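# Press a stapler's arm fully down, then release

## Task

Push the stapler's arm firmly until it bottoms out, hold it there briefly, then let it spring back up. The press counts only if the stapler is still upright and in its original spot on the table afterwards. Tipping it over or shifting it out of place means failure.

## Robot and tools

Robot: the upper body of a humanoid on a stand past the table's -x edge, facing roughly +x. Only the right arm (seven joints) and its right hand move. The hand has a thumb and two fingers (index, middle).

Scene frame, used in results: the table top is z = 0 with +z up. +x runs across the table away from the robot, and -y is the robot's right. The table's near edge is at x = 0.18 m. The pelvis sits 0.01 to 0.14 m above the table. The right shoulder is about 0.28 m above the pelvis, 0.14 m toward -y and 0.06 m toward +x. The hand point can reach no more than 0.55 m from the shoulder. The body may be slightly turned or tilted, and reported poses can be off by a few centimetres, more at long reach.

Hand point: a point fixed to the palm, 0.06 m out from the palm face, where a three-finger pinch would meet. Its axes: +y points out of the palm (the thumb side), +z runs along the straight fingers, +x crosses the palm from index toward middle finger. With the hand flat, the fingertips extend 0.095 m past the point along +z and the thumb tip 0.035 m along +y. To approach from above, turn the hand so +y faces down. A wrist camera and its clamp sit on the index side and can collide with objects.

execute_actions(actions, cameras): actions is a list of actions. Each action is a table of 1 to 15 rows, and each row is applied for one control step of 1/30 s. If there are fewer than 15 rows, the last row is repeated until 15 steps have passed, so every action lasts 0.5 s. Each row is one list of 13 numbers, all in [-1, 1], in this order: dx, dy, dz, rx, ry, rz, thumb_0, thumb_1, thumb_2, middle_0, middle_1, index_0, index_1.
- dx, dy, dz, rx, ry, rz: an offset, not a pose. It is measured in the Hand target's own axes, from the Hand target as it stood when that action began. Every row counts from that same start, not from the row before. Scale: 1.0 = 0.6 m for dx..dz and 180 degrees for rx..rz, which together form one rotation vector. Repeating the same offset in a later action moves further.
- The seven hand numbers are absolute goal angles for each motor, scaled between its hinge limits. thumb_0 swivels the thumb (+60 deg at +1, -60 at -1); toward +1 a bent thumb's tip heads to the middle-finger side, toward -1 to the index side. For the other six, +1 is open and -1 closed: thumb_1 (+35 to -60 deg, straight at +0.26), thumb_2 (0 to -100), and for each finger _0 bends at the knuckle (0 to +90) and _1 bends the tip link (0 to +100). A 0 is a real command; to keep the hand unchanged, resend your previous seven values.
- cameras: list of names (cam_head, cam_wrist); omitted, null or ["all"] gives all, [] gives none. An unknown name invalidates the call. An empty actions list just returns the full state and images.

zoom_image(camera, region): camera is cam_head or cam_wrist; region is [x0, y0, x1, y1] in integer pixels of that camera's latest image (origin top-left), at most 504 x 504. Both images are 896x504. The camera must appear in the newest images.

finished_scene(scene): ends the current scene irreversibly; give the current scene's number. Call it only once the stapler has sprung back and stands upright in place with the robot clear.

Motion behaviour: each step, the commanded pose is clipped to within 70 mm and 16 degrees of the measured hand pose, then damped inverse kinematics moves the joints, favouring position. The Hand target line shows the last commanded pose after clipping, and the next offsets start from it. The hand often stops short of the target; waiting does not fix this, but any new action (even all zeros) re-requests it, and a remaining shortfall can be sent as an extra offset. Several actions sent together end short, since each starts before the arm catches up, and the arm overshoots briefly after a move. Large rotations can swing the elbow. Joint speed is capped at 2.4 rad/s. When pressing, the target runs ahead into the stapler; to finish a push, command the target back above the hand point so it stops pressing. Joint ranges (rad): shoulder pitch -2.800 to 2.670, shoulder roll -2.252 to 0.000, shoulder yaw -2.618 to 2.618, elbow -1.047 to 2.094, wrist roll -1.972 to 1.972, wrist pitch -1.614 to 1.614, wrist yaw -1.614 to 1.614. The drives are cheap with some play, and the wrist is weak.

Fingers behave like soft springs: they press only while the goal lies past the contact surface. A free hinge needs its goal about 0.06 to 0.07 away (0.17 for thumb_0) before moving and stops about that far short. Goal jumps move at full speed.

Result lines: end_effector_position (m) and end_effector_quat_wxyz in the scene frame; Hand target; hand_goal and hand_position (same scale and order as the hand numbers); hand_torque_nm (positive toward -1); Joint positions, Joint velocities ("within noise" when quiet), joint torques (whole drive output including gravity, positive toward larger position, with offsets and noise); temperatures when changed. Unchanged details are omitted except on an empty call. Results arrive once the robot is still, up to 3 s after the last action. The simulation keeps running while you think, holding the last command.

Avoid: knocking, sliding or tipping the stapler; slamming or hitting hard; excessively hard pushes; pushing toward unreachable poses for long (motors heat; a MOTOR HOT line appears near 90 °C, and at 120 °C an OVER-TEMPERATURE FAULT drops the arm for 30 to 60 s or more); anything falling off the table. Press vertically with fingertips or a closed hand over the stapler arm's top, then lift off cleanly. Camera intrinsics: cam_head fovy 44.212 deg, fx=fy=620.419, cx 446.217, cy 251.774; cam_wrist fovy 66.427 deg, fx=fy=384.901, cx 447.08, cy 250.933, with noticeable radial distortion.

Each tool is called as name(argument=value, ...), one argument or row to a line, values as JSON.

## Session

execute_actions(
  actions=[],
)

Scene clock: 0.00 s.
end_effector_position=(+0.2219, -0.4106, +0.2450) hand_goal=(+0.000, +0.263, +1.000, +1.000, +1.000, +1.000, +1.000) hand_position=(+0.000, +0.263, +1.000, +1.000, +1.000, +1.000, +1.000) hand_torque_nm=(+0.00, +0.00, +0.00, +0.00, +0.00, +0.00, +0.00) end_effector_quat_wxyz=(-0.116, -0.242, -0.362, +0.893)
Joint positions: [-0.527 -0.152 -0.493 -0.202 -1.344 1.209 -0.812]
Joint velocities: within noise
Joint torques (N m): no reading
Hand target: +0.2219, -0.4106, +0.2450; -0.116, -0.242, -0.362, +0.893

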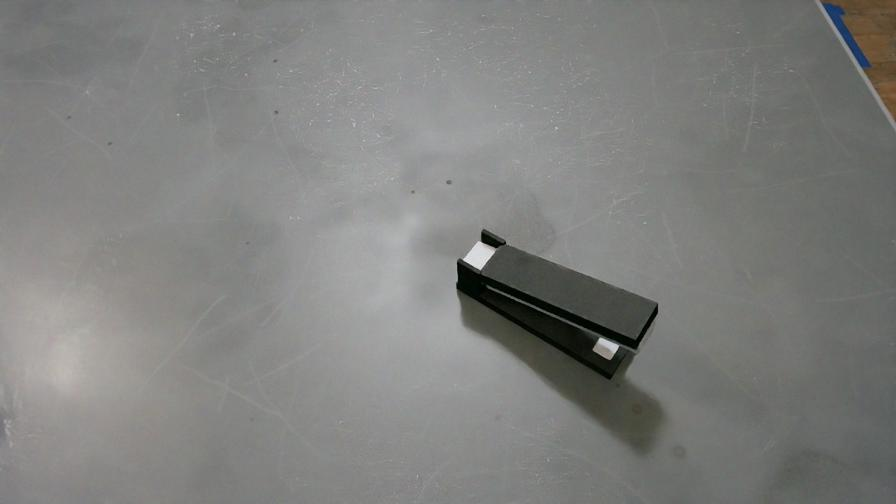

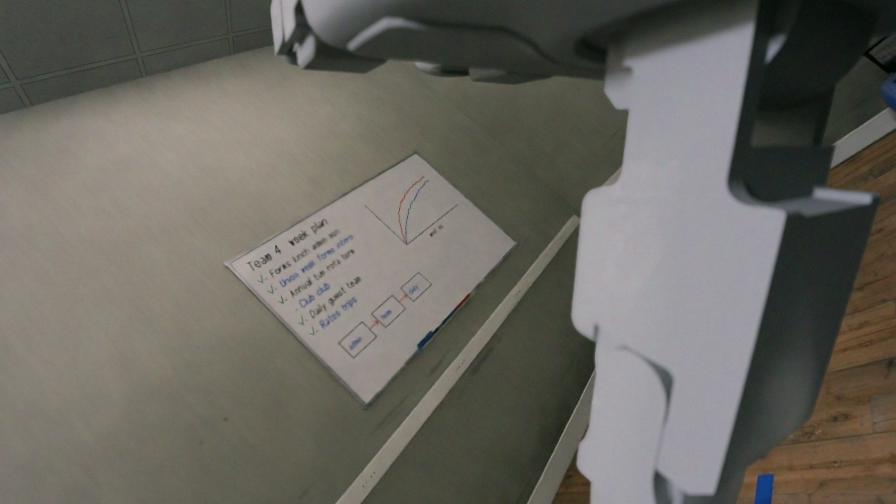

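execute_actions(
  actions=[
    [[-0.02,-0.035,-0.05,-0.04,0.002,-0.002,0,0.4,1,0.7,0.7,0.7,0.7],[-0.04,-0.07,-0.1,-0.08,0.003,-0.005,0,0.6,1,0.4,0.4,0.4,0.4],[-0.06,-0.1,-0.15,-0.12,0.005,-0.007,0,0.8,1,0,0,0,0],[-0.078,-0.135,-0.19,-0.15,0.006,-0.009,0,1,1,-0.4,-0.4,-0.4,-0.4]],
    [[0,0,0,-0.08,0.003,-0.005,0,1,1,-0.7,-0.7,-0.7,-0.7],[0,0,0,-0.15,0.006,-0.009,0,1,1,-1,-1,-1,-1]],
    [[0,0,0,-0.15,0.006,-0.009,0,1,1,-1,-1,-1,-1]],
  ],
)

Scene clock: 6.87 s.
end_effector_position=(+0.2702, -0.2707, +0.2430) hand_goal=(+0.000, +1.000, +1.000, -1.000, -1.000, -1.000, -1.000) hand_position=(+0.000, +0.942, +1.000, -0.938, -0.939, -0.938, -0.939) hand_torque_nm=(+0.00, -0.08, +0.00, +0.08, +0.08, +0.08, +0.08) end_effector_quat_wxyz=(+0.454, +0.175, +0.680, -0.549)
Joint positions: [-0.442 0.024 -0.122 -0.942 -1.949 1.24 0.737]
Joint torques (N m): [-2.52 -1.51 0.06 -2.6 -0.46 -1.24 -0.36]
Hand target: +0.2706, -0.2714, +0.2462; +0.362, +0.165, +0.746, -0.533
Off the commanded pose: 0.003 m, 23 deg; orientation clipped; orientation clipped at the end of an earlier action of this call.
joint sent to its limit — joint 2 (shoulder roll), upper limit; joint 5 (wrist roll), lower limit. The joint targets are off in orientation, not in position.

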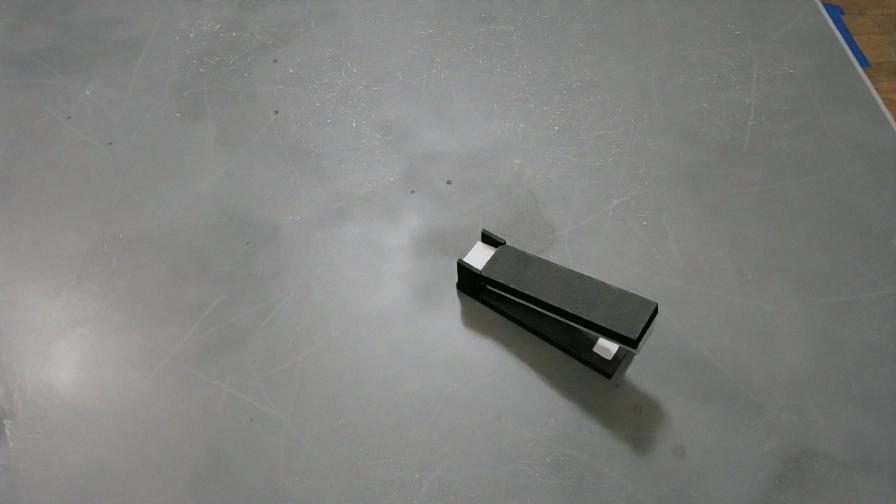

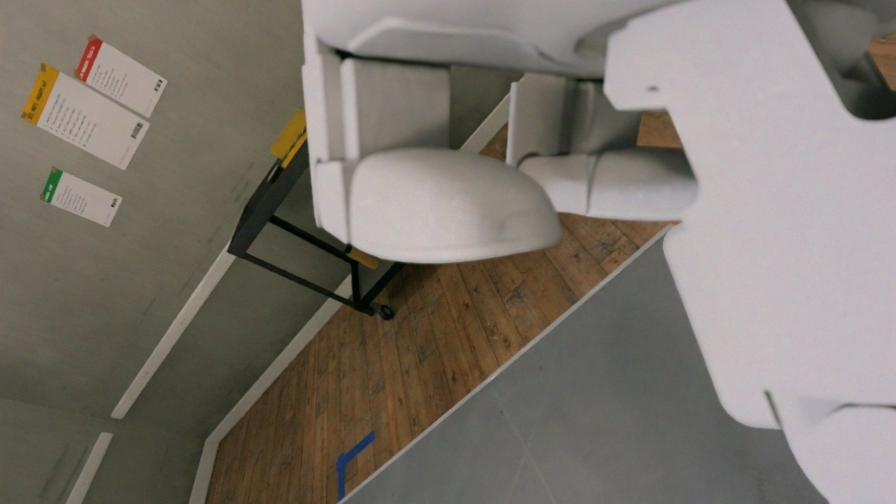

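execute_actions(
  actions=[
    [[0,0,0,-0.05,-0.032,0.04,0,1,1,-1,-1,-1,-1],[0,0,0,-0.107,-0.064,0.078,0,1,1,-1,-1,-1,-1]],
    [[0,0,0,-0.107,-0.064,0.078,0,1,1,-1,-1,-1,-1]],
    [[0,0,0,-0.107,-0.064,0.078,0,1,1,-1,-1,-1,-1]],
  ],
)

Scene clock: 15.87 s.
end_effector_position=(+0.2694, -0.2724, +0.2443) hand_goal=(+0.000, +1.000, +1.000, -1.000, -1.000, -1.000, -1.000) hand_position=(+0.000, +0.942, +1.000, -0.938, -0.942, -0.938, -0.942) hand_torque_nm=(+0.00, -0.08, +0.00, +0.08, +0.08, +0.08, +0.08) end_effector_quat_wxyz=(+0.738, +0.065, +0.671, +0.007)
Joint positions: [-0.589 -0.127 -1.402 -0.43 -0.212 0.671 1.285]
Joint torques (N m): [-2.87 -4.38 0.53 -2.16 0.91 -1.02 0.25]
Hand target: +0.2706, -0.2714, +0.2462; +0.744, +0.063, +0.666, +0.013
Off the commanded pose: 0.002 m, 1 deg.

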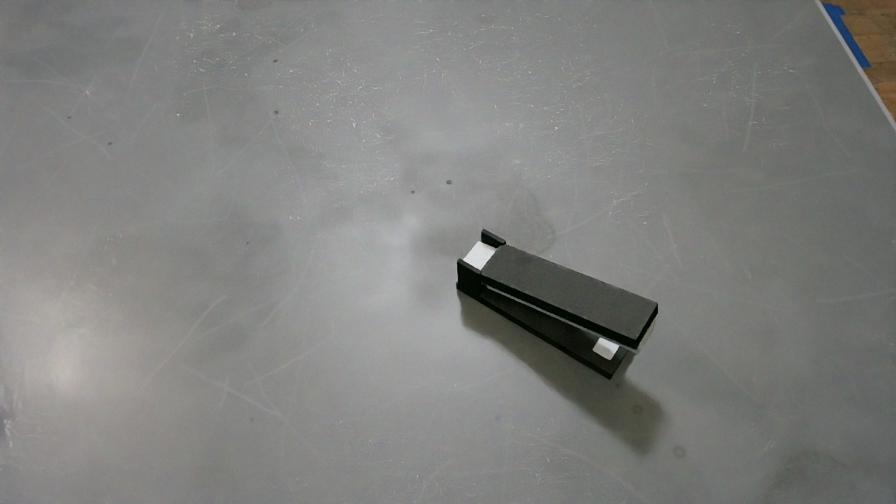

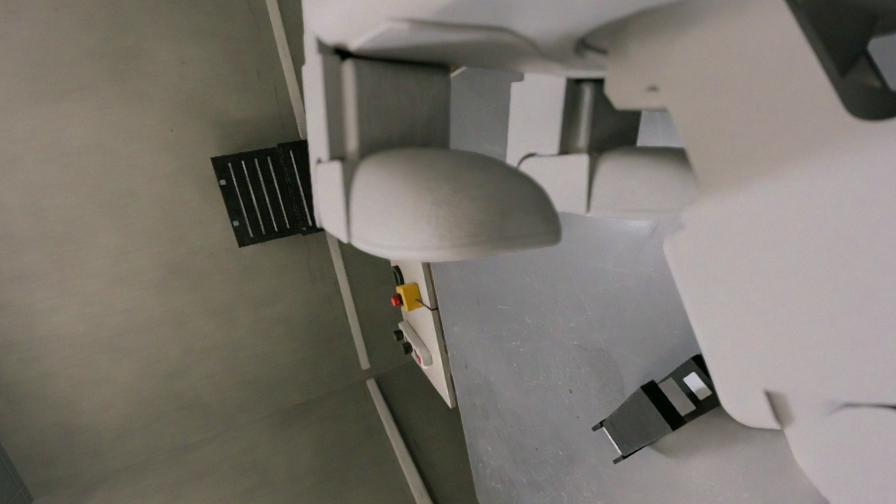

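execute_actions(
  actions=[
    [[0.008,0.06,0.025,0,0,0,0,1,1,-1,-1,-1,-1],[0.015,0.12,0.05,0,0,0,0,1,1,-1,-1,-1,-1]],
    [[0.008,0.06,0.025,0,0,0,0,1,1,-1,-1,-1,-1],[0.015,0.12,0.05,0,0,0,0,1,1,-1,-1,-1,-1]],
  ],
  cameras=[],
)

Scene clock: 19.00 s.
end_effector_position=(+0.3415, -0.1315, +0.2548) hand_goal=(+0.000, +1.000, +1.000, -1.000, -1.000, -1.000, -1.000) hand_position=(+0.000, +0.946, +1.000, -0.940, -0.943, -0.940, -0.943) hand_torque_nm=(+0.00, -0.07, +0.00, +0.07, +0.08, +0.07, +0.08) end_effector_quat_wxyz=(+0.747, +0.059, +0.662, +0.010)
Joint positions: [-0.299 0.024 -0.417 -0.696 0.109 0.634 0.214]
Joint torques (N m): [-1.85 -1.29 0.23 -2.71 0.57 -1.79 -0.06]
Hand target: +0.3413, -0.1312, +0.2509; +0.744, +0.063, +0.666, +0.013
Off the commanded pose: 0.004 m, 1 deg.
joint sent to its limit — joint 2 (shoulder roll), upper limit. The joint targets still meet the commanded pose.

execute_actions(
  actions=[
    [[0,0,0,0,0.07,0,0,1,1,-1,-1,-1,-1],[0,0,0,0,0.142,0,0,1,1,-1,-1,-1,-1]],
    [[0,0,0,0,0.142,0,0,1,1,-1,-1,-1,-1]],
    [[0,0,0,0,0.142,0,0,1,1,-1,-1,-1,-1]],
  ],
)

Scene clock: 21.83 s.
end_effector_position=(+0.3405, -0.1338, +0.2489) hand_goal=(+0.000, +1.000, +1.000, -1.000, -1.000, -1.000, -1.000) hand_position=(+0.000, +0.946, +1.000, -0.940, -0.943, -0.940, -0.943) hand_torque_nm=(+0.00, -0.07, +0.00, +0.07, +0.08, +0.07, +0.08) end_effector_quat_wxyz=(+0.402, -0.064, +0.898, +0.165)
Joint positions: [-0.761 -0.775 -0.384 -0.14 1.244 1.579 -0.179]
Joint torques (N m): [-5.35 -5.29 -0.93 -1.12 0.72 -0.9 0.15]
Hand target: +0.3413, -0.1312, +0.2509; +0.329, -0.013, +0.937, +0.112
Off the commanded pose: 0.003 m, 27 deg; orientation clipped; orientation clipped at the end of an earlier action of this call.
joint sent to its limit — joint 6 (wrist pitch), upper limit. The joint targets are off in orientation, not in position.

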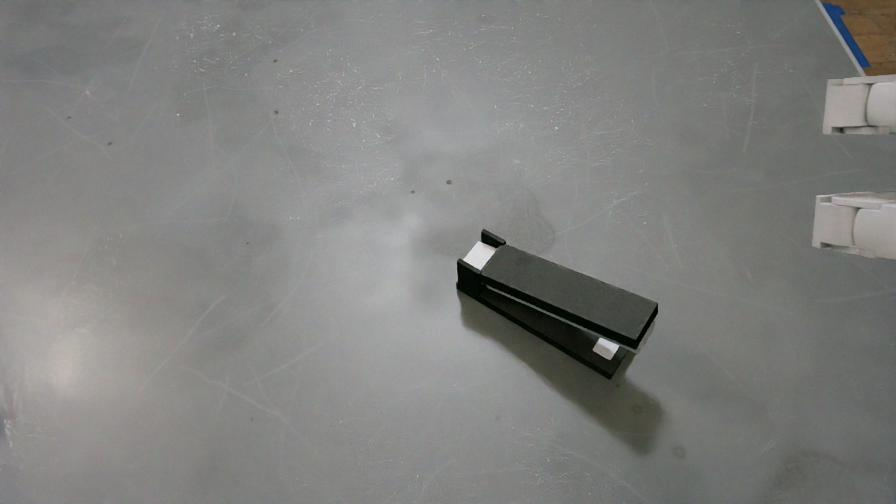

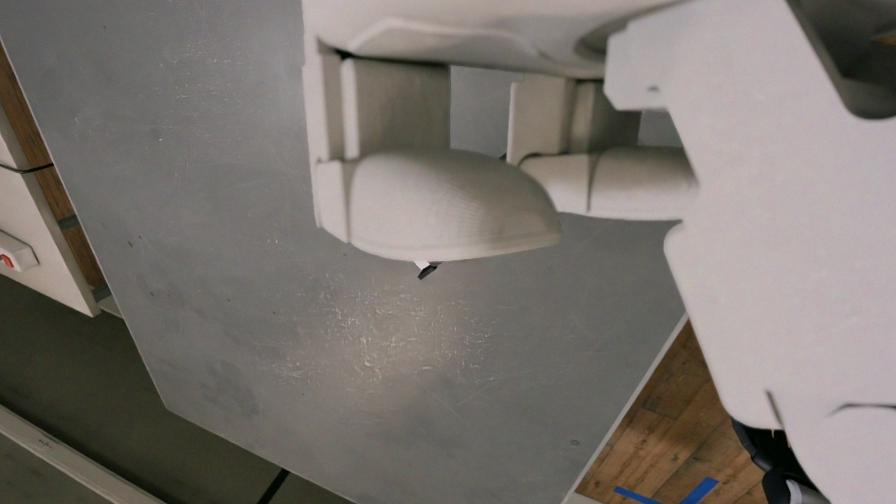

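execute_actions(
  actions=[
    [[0.05,-0.004,0.017,0.03,-0.03,-0.003,0,1,1,-1,-1,-1,-1],[0.1,-0.008,0.034,0.055,-0.055,-0.006,0,1,1,-1,-1,-1,-1],[0.15,-0.0125,0.05,0.078,-0.078,-0.008,0,1,1,-1,-1,-1,-1]],
    [[0,0,0,0,0,0,0,1,1,-1,-1,-1,-1]],
  ],
)

Scene clock: 26.87 s.
end_effector_position=(+0.2907, -0.1297, +0.1709) hand_goal=(+0.000, +1.000, +1.000, -1.000, -1.000, -1.000, -1.000) hand_position=(+0.000, +0.946, +1.000, -0.940, -0.943, -0.940, -0.943) hand_torque_nm=(+0.00, -0.07, +0.00, +0.07, +0.08, +0.07, +0.08) end_effector_quat_wxyz=(+0.441, +0.028, +0.897, -0.008)
Joint positions: [-0.248 -0.425 -0.481 -0.75 1.26 1.495 -0.711]
Joint torques (N m): [-1.75 -2.28 -0.52 -3.17 0.27 -1.33 -0.06]
Hand target: +0.2900, -0.1276, +0.1708; +0.442, +0.029, +0.897, -0.006
Off the commanded pose: 0.002 m, 0 deg.

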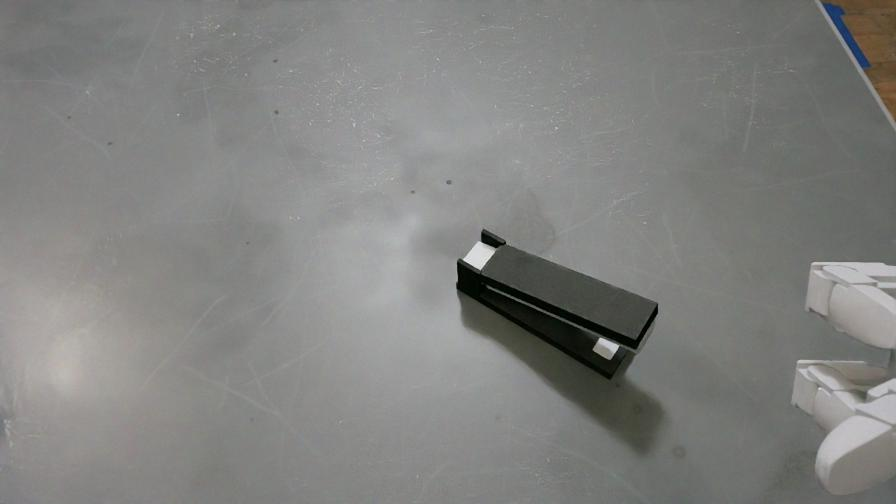

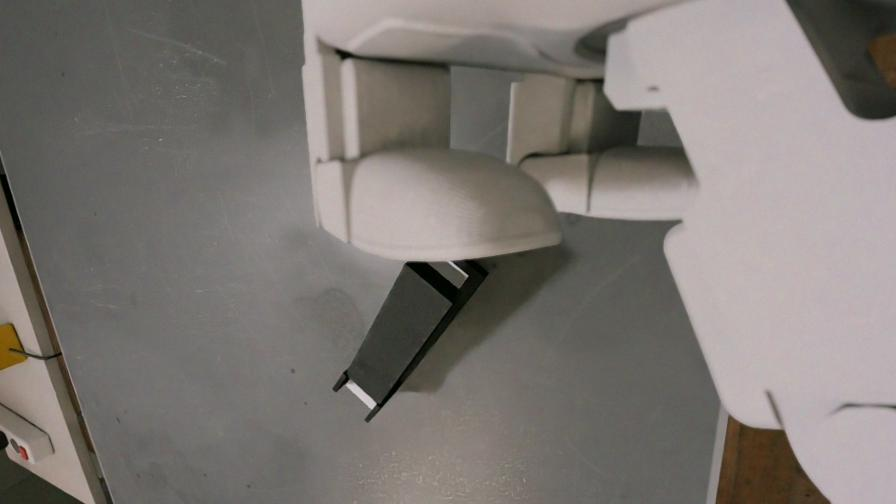

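execute_actions(
  actions=[
    [[0,0.026,0.04,0,0.05,0,0,1,1,-1,-1,-1,-1],[0.002,0.053,0.083,0,0.11,0,0,1,1,-1,-1,-1,-1]],
    [[0,0,0,0,0.01,0,0,1,1,-1,-1,-1,-1]],
  ],
)

Scene clock: 32.00 s.
end_effector_position=(+0.3274, -0.0975, +0.1361) hand_goal=(+0.000, +1.000, +1.000, -1.000, -1.000, -1.000, -1.000) hand_position=(+0.000, +0.946, +1.000, -0.940, -0.943, -0.940, -0.943) hand_torque_nm=(+0.00, -0.07, +0.00, +0.07, +0.08, +0.07, +0.08) end_effector_quat_wxyz=(+0.262, +0.031, +0.965, +0.000)
Joint positions: [-0.611 -0.401 -0.237 -0.109 1.853 1.547 -1.506]
Joint torques (N m): [-5.28 -3.68 -0.48 -1.8 0.81 -0.67 -0.03]
Hand target: +0.3305, -0.0976, +0.1399; +0.266, +0.030, +0.964, -0.001
Off the commanded pose: 0.005 m, 1 deg.

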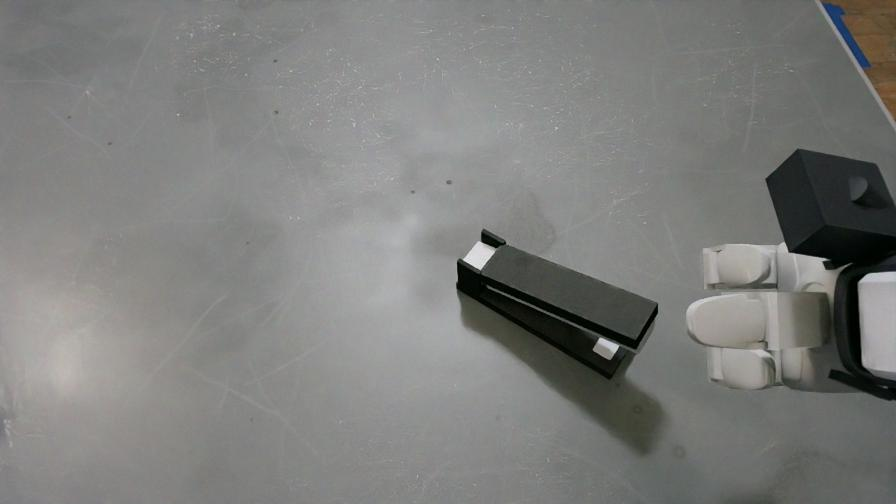

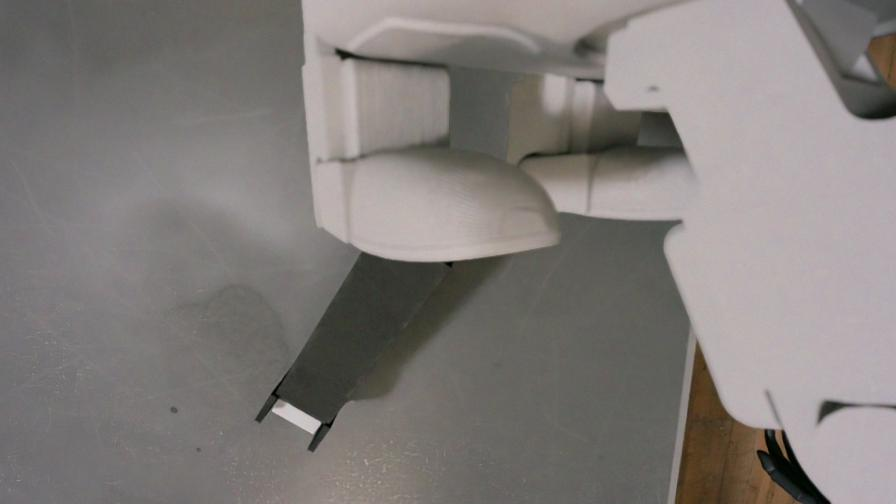

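execute_actions(
  actions=[
    [[-0.05,0.01,0.01,0,0,0,0,1,1,-1,-1,-1,-1],[-0.09,0.03,0.02,0,0,0,0,1,1,-1,-1,-1,-1],[-0.1,0.06,0.022,0,0,0,0,1,1,-1,-1,-1,-1]],
  ],
)

Scene clock: 36.37 s.
end_effector_position=(+0.3885, -0.0622, +0.1601) hand_goal=(+0.000, +1.000, +1.000, -1.000, -1.000, -1.000, -1.000) hand_position=(+0.000, +0.946, +1.000, -0.940, -0.943, -0.940, -0.943) hand_torque_nm=(+0.00, -0.07, +0.00, +0.07, +0.08, +0.07, +0.08) end_effector_quat_wxyz=(+0.264, +0.028, +0.964, +0.004)
Joint positions: [-0.959 -0.344 -0.136 0.217 1.56 1.476 -1.317]
Joint torques (N m): [-6.17 -3.36 -0.44 -2.02 0.28 -0.76 0.24]
Hand target: +0.3908, -0.0653, +0.1598; +0.266, +0.030, +0.964, -0.001
Off the commanded pose: 0.004 m, 1 deg.

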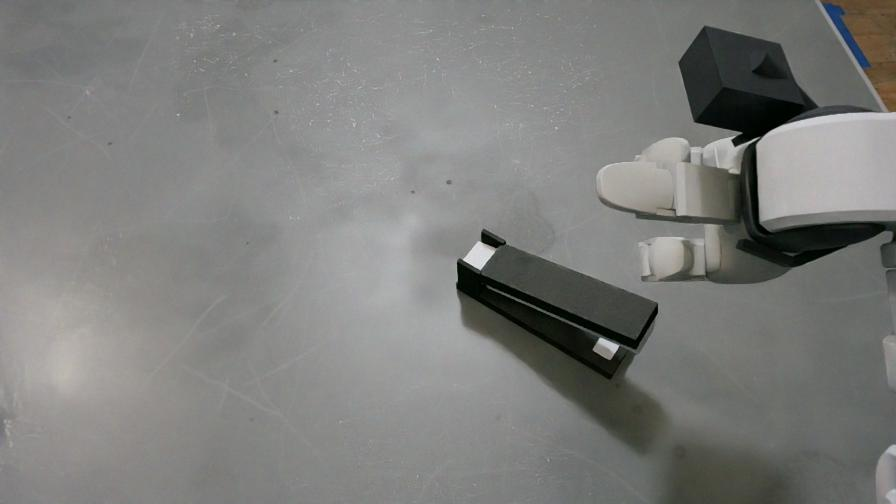

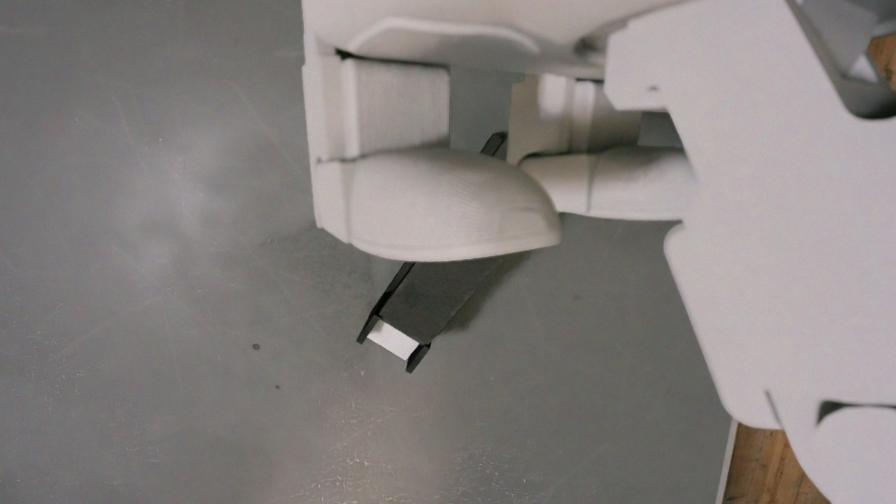

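execute_actions(
  actions=[
    [[0.02,0.02,0,0,0,0,0,1,1,-1,-1,-1,-1],[0.04,0.04,0.002,0,0,0,0,1,1,-1,-1,-1,-1],[0.055,0.054,0.003,0,0,0,0,1,1,-1,-1,-1,-1]],
  ],
)

Scene clock: 39.63 s.
end_effector_position=(+0.3655, -0.0277, +0.1445) hand_goal=(+0.000, +1.000, +1.000, -1.000, -1.000, -1.000, -1.000) hand_position=(+0.000, +0.946, +1.000, -0.940, -0.943, -0.940, -0.943) hand_torque_nm=(+0.00, -0.07, +0.00, +0.07, +0.08, +0.07, +0.08) end_effector_quat_wxyz=(+0.266, +0.024, +0.964, +0.005)
Joint positions: [-0.843 -0.186 -0.098 0.058 1.584 1.427 -1.477]
Joint torques (N m): [-4.31 -1.87 -0.59 -4 0.27 -0.69 0.05]
Hand target: +0.3653, -0.0311, +0.1418; +0.266, +0.030, +0.964, -0.001
Off the commanded pose: 0.004 m, 1 deg.

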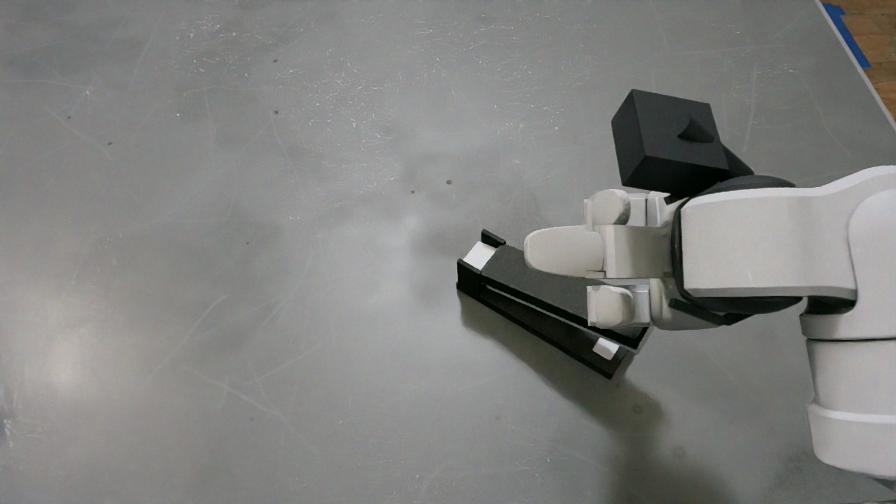

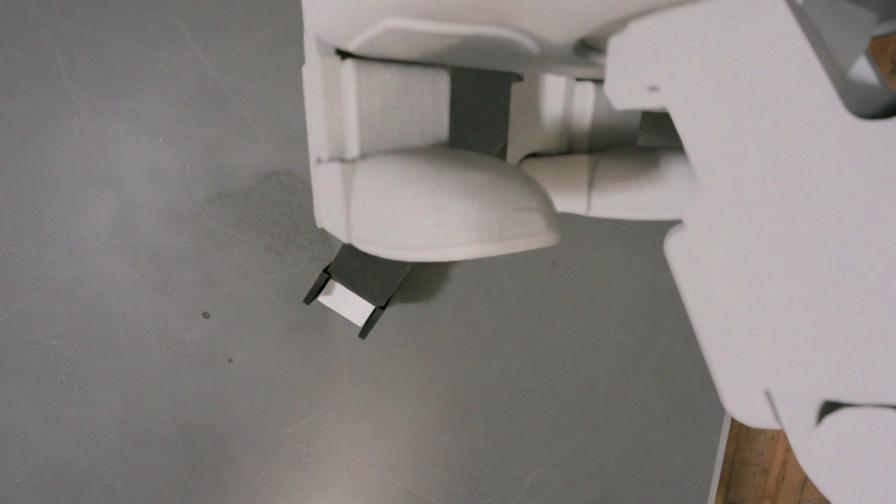

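execute_actions(
  actions=[
    [[0.008,-0.006,0.014,0,0,0,0,1,1,-1,-1,-1,-1],[0.017,-0.013,0.0286,0,0,0,0,1,1,-1,-1,-1,-1]],
  ],
)

Scene clock: 41.80 s.
end_effector_position=(+0.3661, -0.0360, +0.1248) hand_goal=(+0.000, +1.000, +1.000, -1.000, -1.000, -1.000, -1.000) hand_position=(+0.000, +0.946, +1.000, -0.940, -0.943, -0.940, -0.943) hand_torque_nm=(+0.00, -0.07, +0.00, +0.07, +0.08, +0.07, +0.08) end_effector_quat_wxyz=(+0.266, +0.028, +0.963, +0.004)
Joint positions: [-0.788 -0.229 -0.055 0.051 1.396 1.38 -1.239]
Joint torques (N m): [-4.1 -2.1 -0.38 -4.12 0.25 -0.78 0.23]
Hand target: +0.3649, -0.0386, +0.1218; +0.266, +0.030, +0.964, -0.001
Off the commanded pose: 0.004 m, 1 deg.

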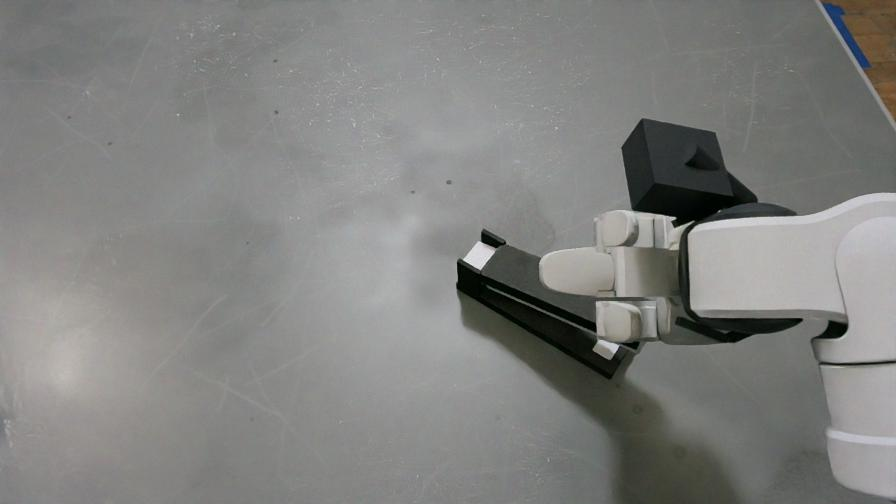

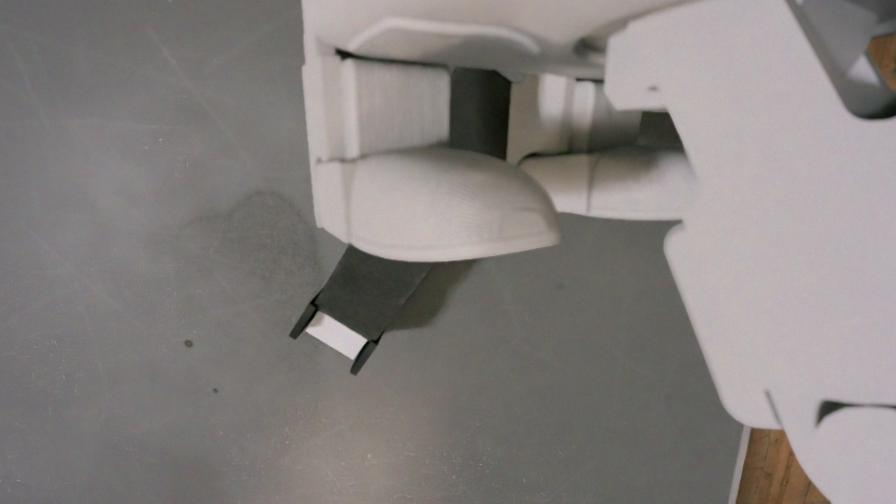

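execute_actions(
  actions=[
    [[0.003,0,0.018,0,0,0,0,1,1,-1,-1,-1,-1],[0.0057,0,0.0355,0,0,0,0,1,1,-1,-1,-1,-1]],
  ],
)

Scene clock: 43.63 s.
end_effector_position=(+0.3754, -0.0344, +0.1108) hand_goal=(+0.000, +1.000, +1.000, -1.000, -1.000, -1.000, -1.000) hand_position=(+0.000, +0.946, +1.000, -0.953, -0.943, -0.940, -0.943) hand_torque_nm=(+0.00, -0.07, +0.00, +0.06, +0.08, +0.07, +0.08) end_effector_quat_wxyz=(+0.277, +0.027, +0.960, +0.009)
Joint positions: [-0.786 -0.262 0.034 0.107 1.222 1.271 -1.014]
Joint torques (N m): [-4.14 -2.22 -0.36 -1.74 0.12 -0.82 0.2]
Hand target: +0.3729, -0.0388, +0.1017; +0.266, +0.030, +0.964, -0.001
Off the commanded pose: 0.010 m, 2 deg.

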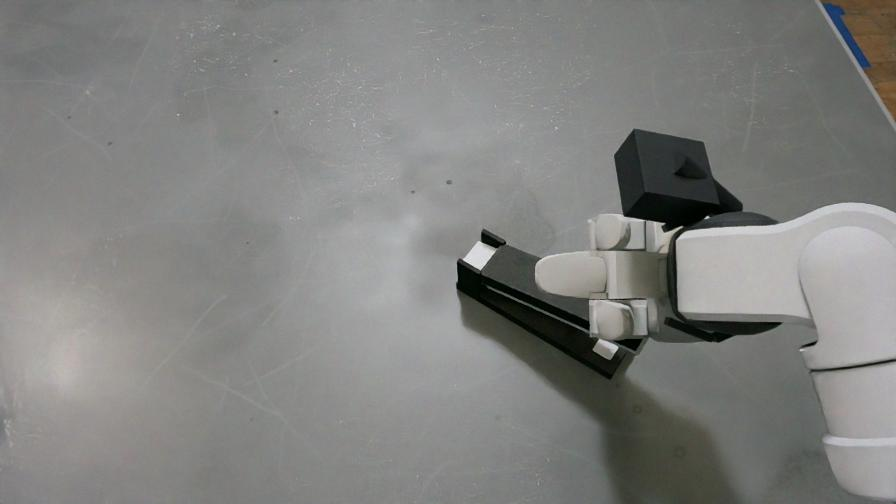

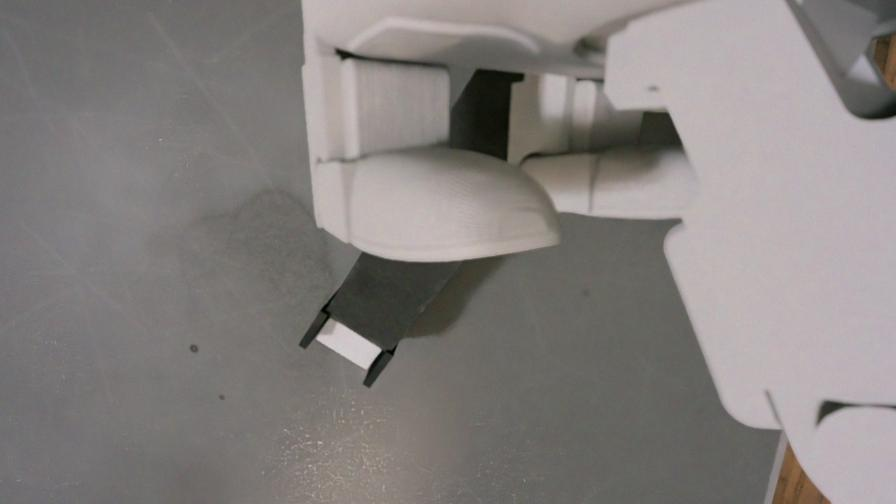

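execute_actions(
  actions=[
    [[0.006,0,0.01,0,0,0,0,1,1,-1,-1,-1,-1],[0.012,0,0.02,0,0,0,0,1,1,-1,-1,-1,-1],[0.018,0,0.03,0,0,0,0,1,1,-1,-1,-1,-1],[0.0257,0,0.043,0,0,0,0,1,1,-1,-1,-1,-1]],
  ],
)

Scene clock: 45.80 s.
end_effector_position=(+0.3839, -0.0325, +0.0955) hand_goal=(+0.000, +1.000, +1.000, -1.000, -1.000, -1.000, -1.000) hand_position=(+0.000, +0.946, +1.000, -0.997, -0.943, -0.940, -0.943) hand_torque_nm=(+0.00, -0.07, +0.00, +0.00, +0.08, +0.07, +0.08) end_effector_quat_wxyz=(+0.299, +0.031, +0.954, +0.017)
Joint positions: [-0.767 -0.288 0.134 0.168 1.089 1.113 -0.827]
Joint torques (N m): [-2.64 -1.81 0.08 0.15 -0.04 -0.36 0.05]
Hand target: +0.3729, -0.0384, +0.0717; +0.266, +0.030, +0.964, -0.001
Off the commanded pose: 0.027 m, 4 deg.

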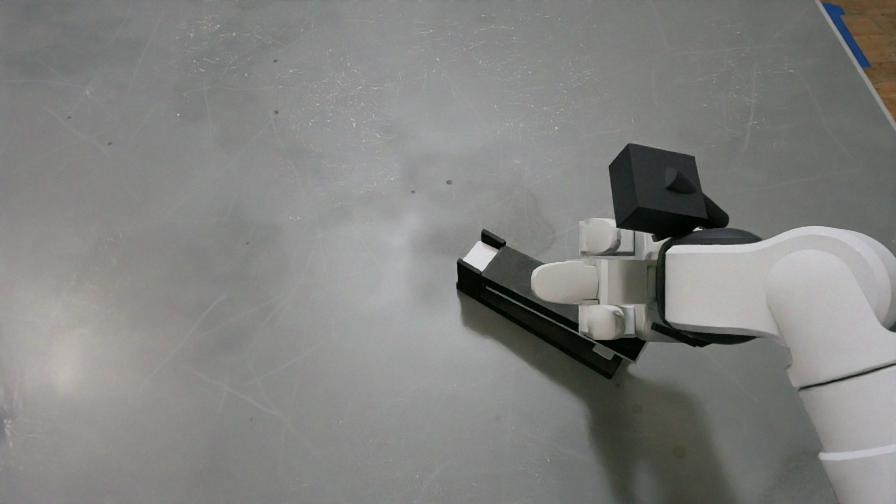

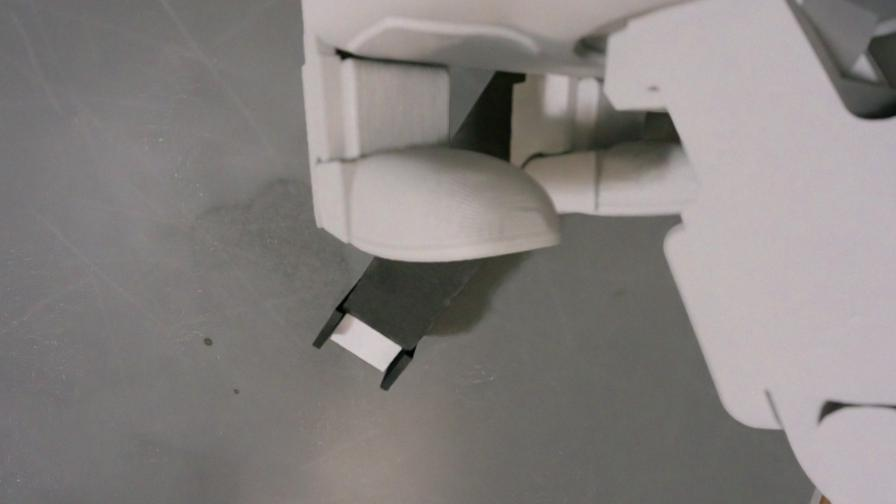

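execute_actions(
  actions=[
    [[0.012,-0.002,0.012,0,0,0,0,1,1,-1,-1,-1,-1],[0.024,-0.004,0.024,0,0,0,0,1,1,-1,-1,-1,-1],[0.037,-0.007,0.036,0,0,0,0,1,1,-1,-1,-1,-1]],
  ],
)

zoom_image(
  camera="cam_head",
  region=[440, 210, 700, 400],
)

Scene clock: 48.87 s.
end_effector_position=(+0.3840, -0.0311, +0.0831) hand_goal=(+0.000, +1.000, +1.000, -1.000, -1.000, -1.000, -1.000) hand_position=(+0.000, +0.946, +1.000, -0.997, -0.943, -0.940, -0.943) hand_torque_nm=(+0.00, -0.07, +0.00, +0.00, +0.08, +0.07, +0.08) end_effector_quat_wxyz=(+0.321, +0.030, +0.946, +0.029)
Joint positions: [-0.724 -0.311 0.214 0.193 1.022 0.974 -0.705]
Joint torques (N m): [-0.61 -1.75 0.5 2.31 -0.25 -0.22 -0.2]
Hand target: +0.3647, -0.0417, +0.0417; +0.266, +0.030, +0.964, -0.001
Off the commanded pose: 0.047 m, 7 deg.

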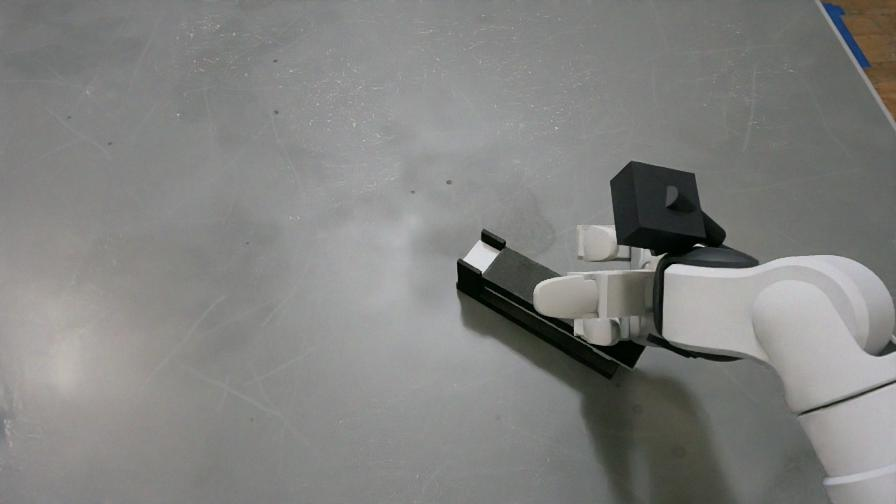

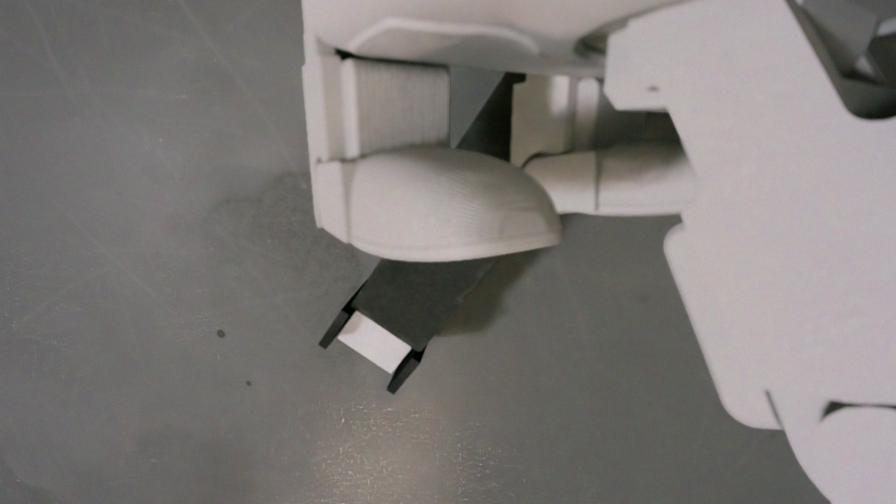

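Scaled by 1.938 from the camera's 896x504 image, which has a finer 1280x720 frame.

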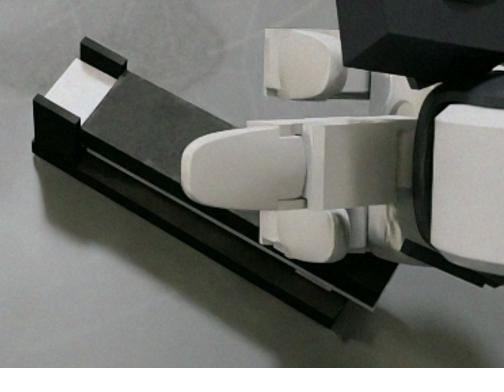

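execute_actions(
  actions=[
    [[0.008,0,0.014,0,0,0,0,1,1,-1,-1,-1,-1],[0.017,0,0.028,0,0,0,0,1,1,-1,-1,-1,-1]],
  ],
)

zoom_image(
  camera="cam_head",
  region=[440, 210, 700, 400],
)

Scene clock: 50.67 s.
end_effector_position=(+0.3933, -0.0289, +0.0798) hand_goal=(+0.000, +1.000, +1.000, -1.000, -1.000, -1.000, -1.000) hand_position=(+0.000, +0.946, +1.000, -0.998, -0.943, -0.940, -0.943) hand_torque_nm=(+0.00, -0.07, +0.00, +0.00, +0.08, +0.07, +0.08) end_effector_quat_wxyz=(+0.344, +0.032, +0.938, +0.037)
Joint positions: [-0.74 -0.319 0.269 0.262 0.981 0.859 -0.628]
Joint torques (N m): [0.93 -1.48 0.97 3.72 -0.21 0.38 -0.42]
Hand target: +0.3646, -0.0414, +0.0220; +0.266, +0.030, +0.964, -0.001
Off the commanded pose: 0.066 m, 10 deg.

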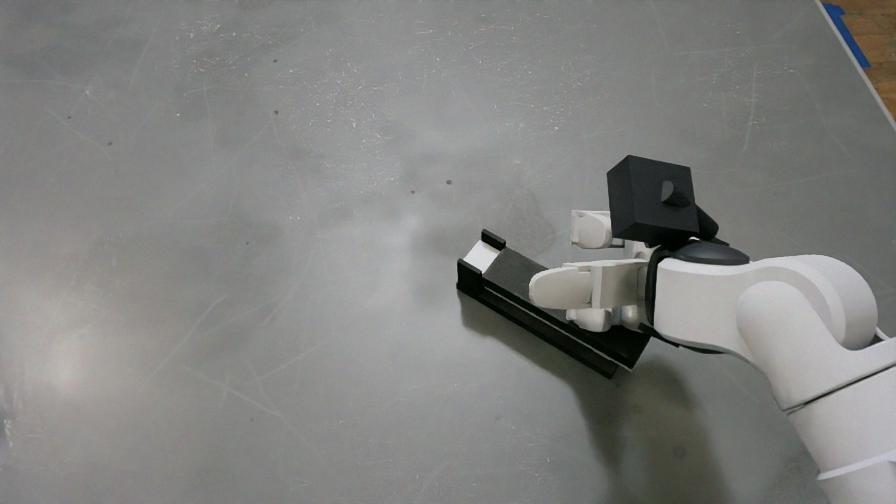

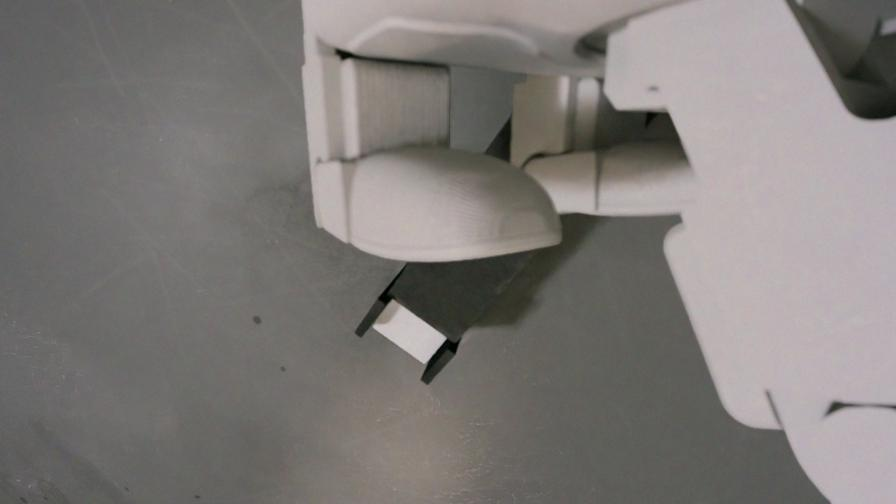

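Scaled by 1.938 from the camera's 896x504 image, which has a finer 1280x720 frame.

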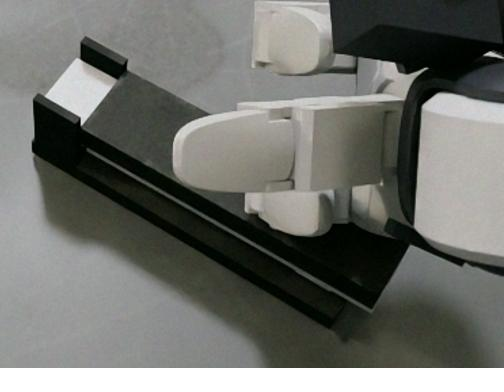

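execute_actions(
  actions=[
    [[-0.012,0,-0.02,0,0,0,0,1,1,-1,-1,-1,-1],[-0.024,0,-0.04,0,0,0,0,1,1,-1,-1,-1,-1],[-0.036,0,-0.06,0,0,0,0,1,1,-1,-1,-1,-1]],
    [[-0.012,0,-0.02,0,0,0,0,1,1,-1,-1,-1,-1],[-0.024,0,-0.04,0,0,0,0,1,1,-1,-1,-1,-1],[-0.036,0,-0.06,0,0,0,0,1,1,-1,-1,-1,-1]],
    [[-0.012,0,-0.02,0,0,0,0,1,1,-1,-1,-1,-1],[-0.017,0,-0.028,0,0,0,0,1,1,-1,-1,-1,-1]],
  ],
)

zoom_image(
  camera="cam_head",
  region=[440, 210, 700, 400],
)

Scene clock: 55.33 s.
end_effector_position=(+0.3618, -0.0477, +0.1176) hand_goal=(+0.000, +1.000, +1.000, -1.000, -1.000, -1.000, -1.000) hand_position=(+0.000, +0.946, +1.000, -0.998, -0.943, -0.940, -0.943) hand_torque_nm=(+0.00, -0.07, +0.00, +0.00, +0.08, +0.07, +0.08) end_effector_quat_wxyz=(+0.256, +0.034, +0.966, -0.008)
Joint positions: [-0.757 -0.338 0.044 0.051 1.519 1.286 -1.27]
Joint torques (N m): [-6.42 -1.58 -0.97 -3.61 0.7 -0.48 -0.04]
Hand target: +0.3648, -0.0429, +0.1257; +0.266, +0.030, +0.964, -0.001
Off the commanded pose: 0.010 m, 2 deg.

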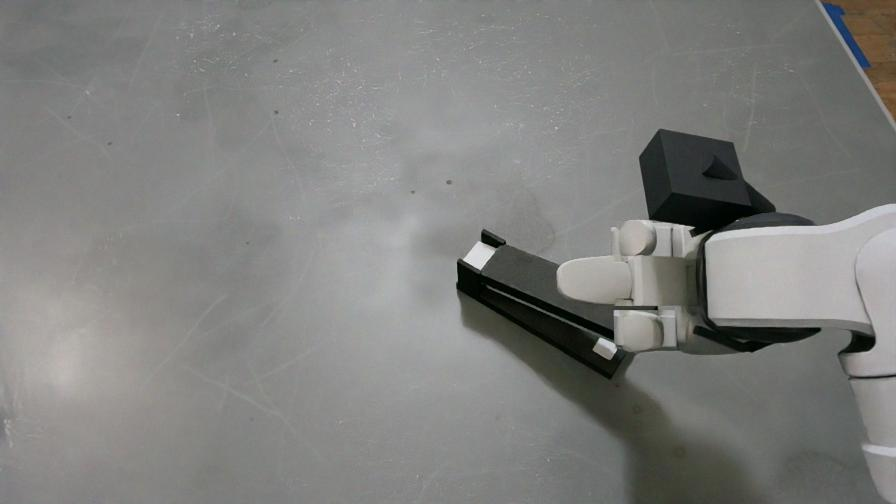

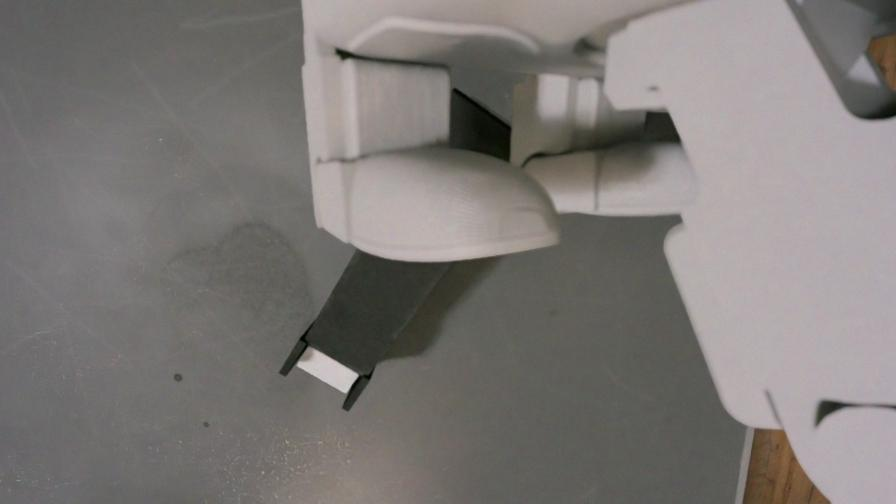

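Scaled by 1.938 from the camera's 896x504 image, which has a finer 1280x720 frame.

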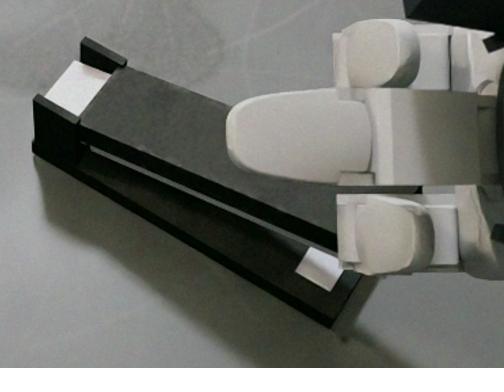

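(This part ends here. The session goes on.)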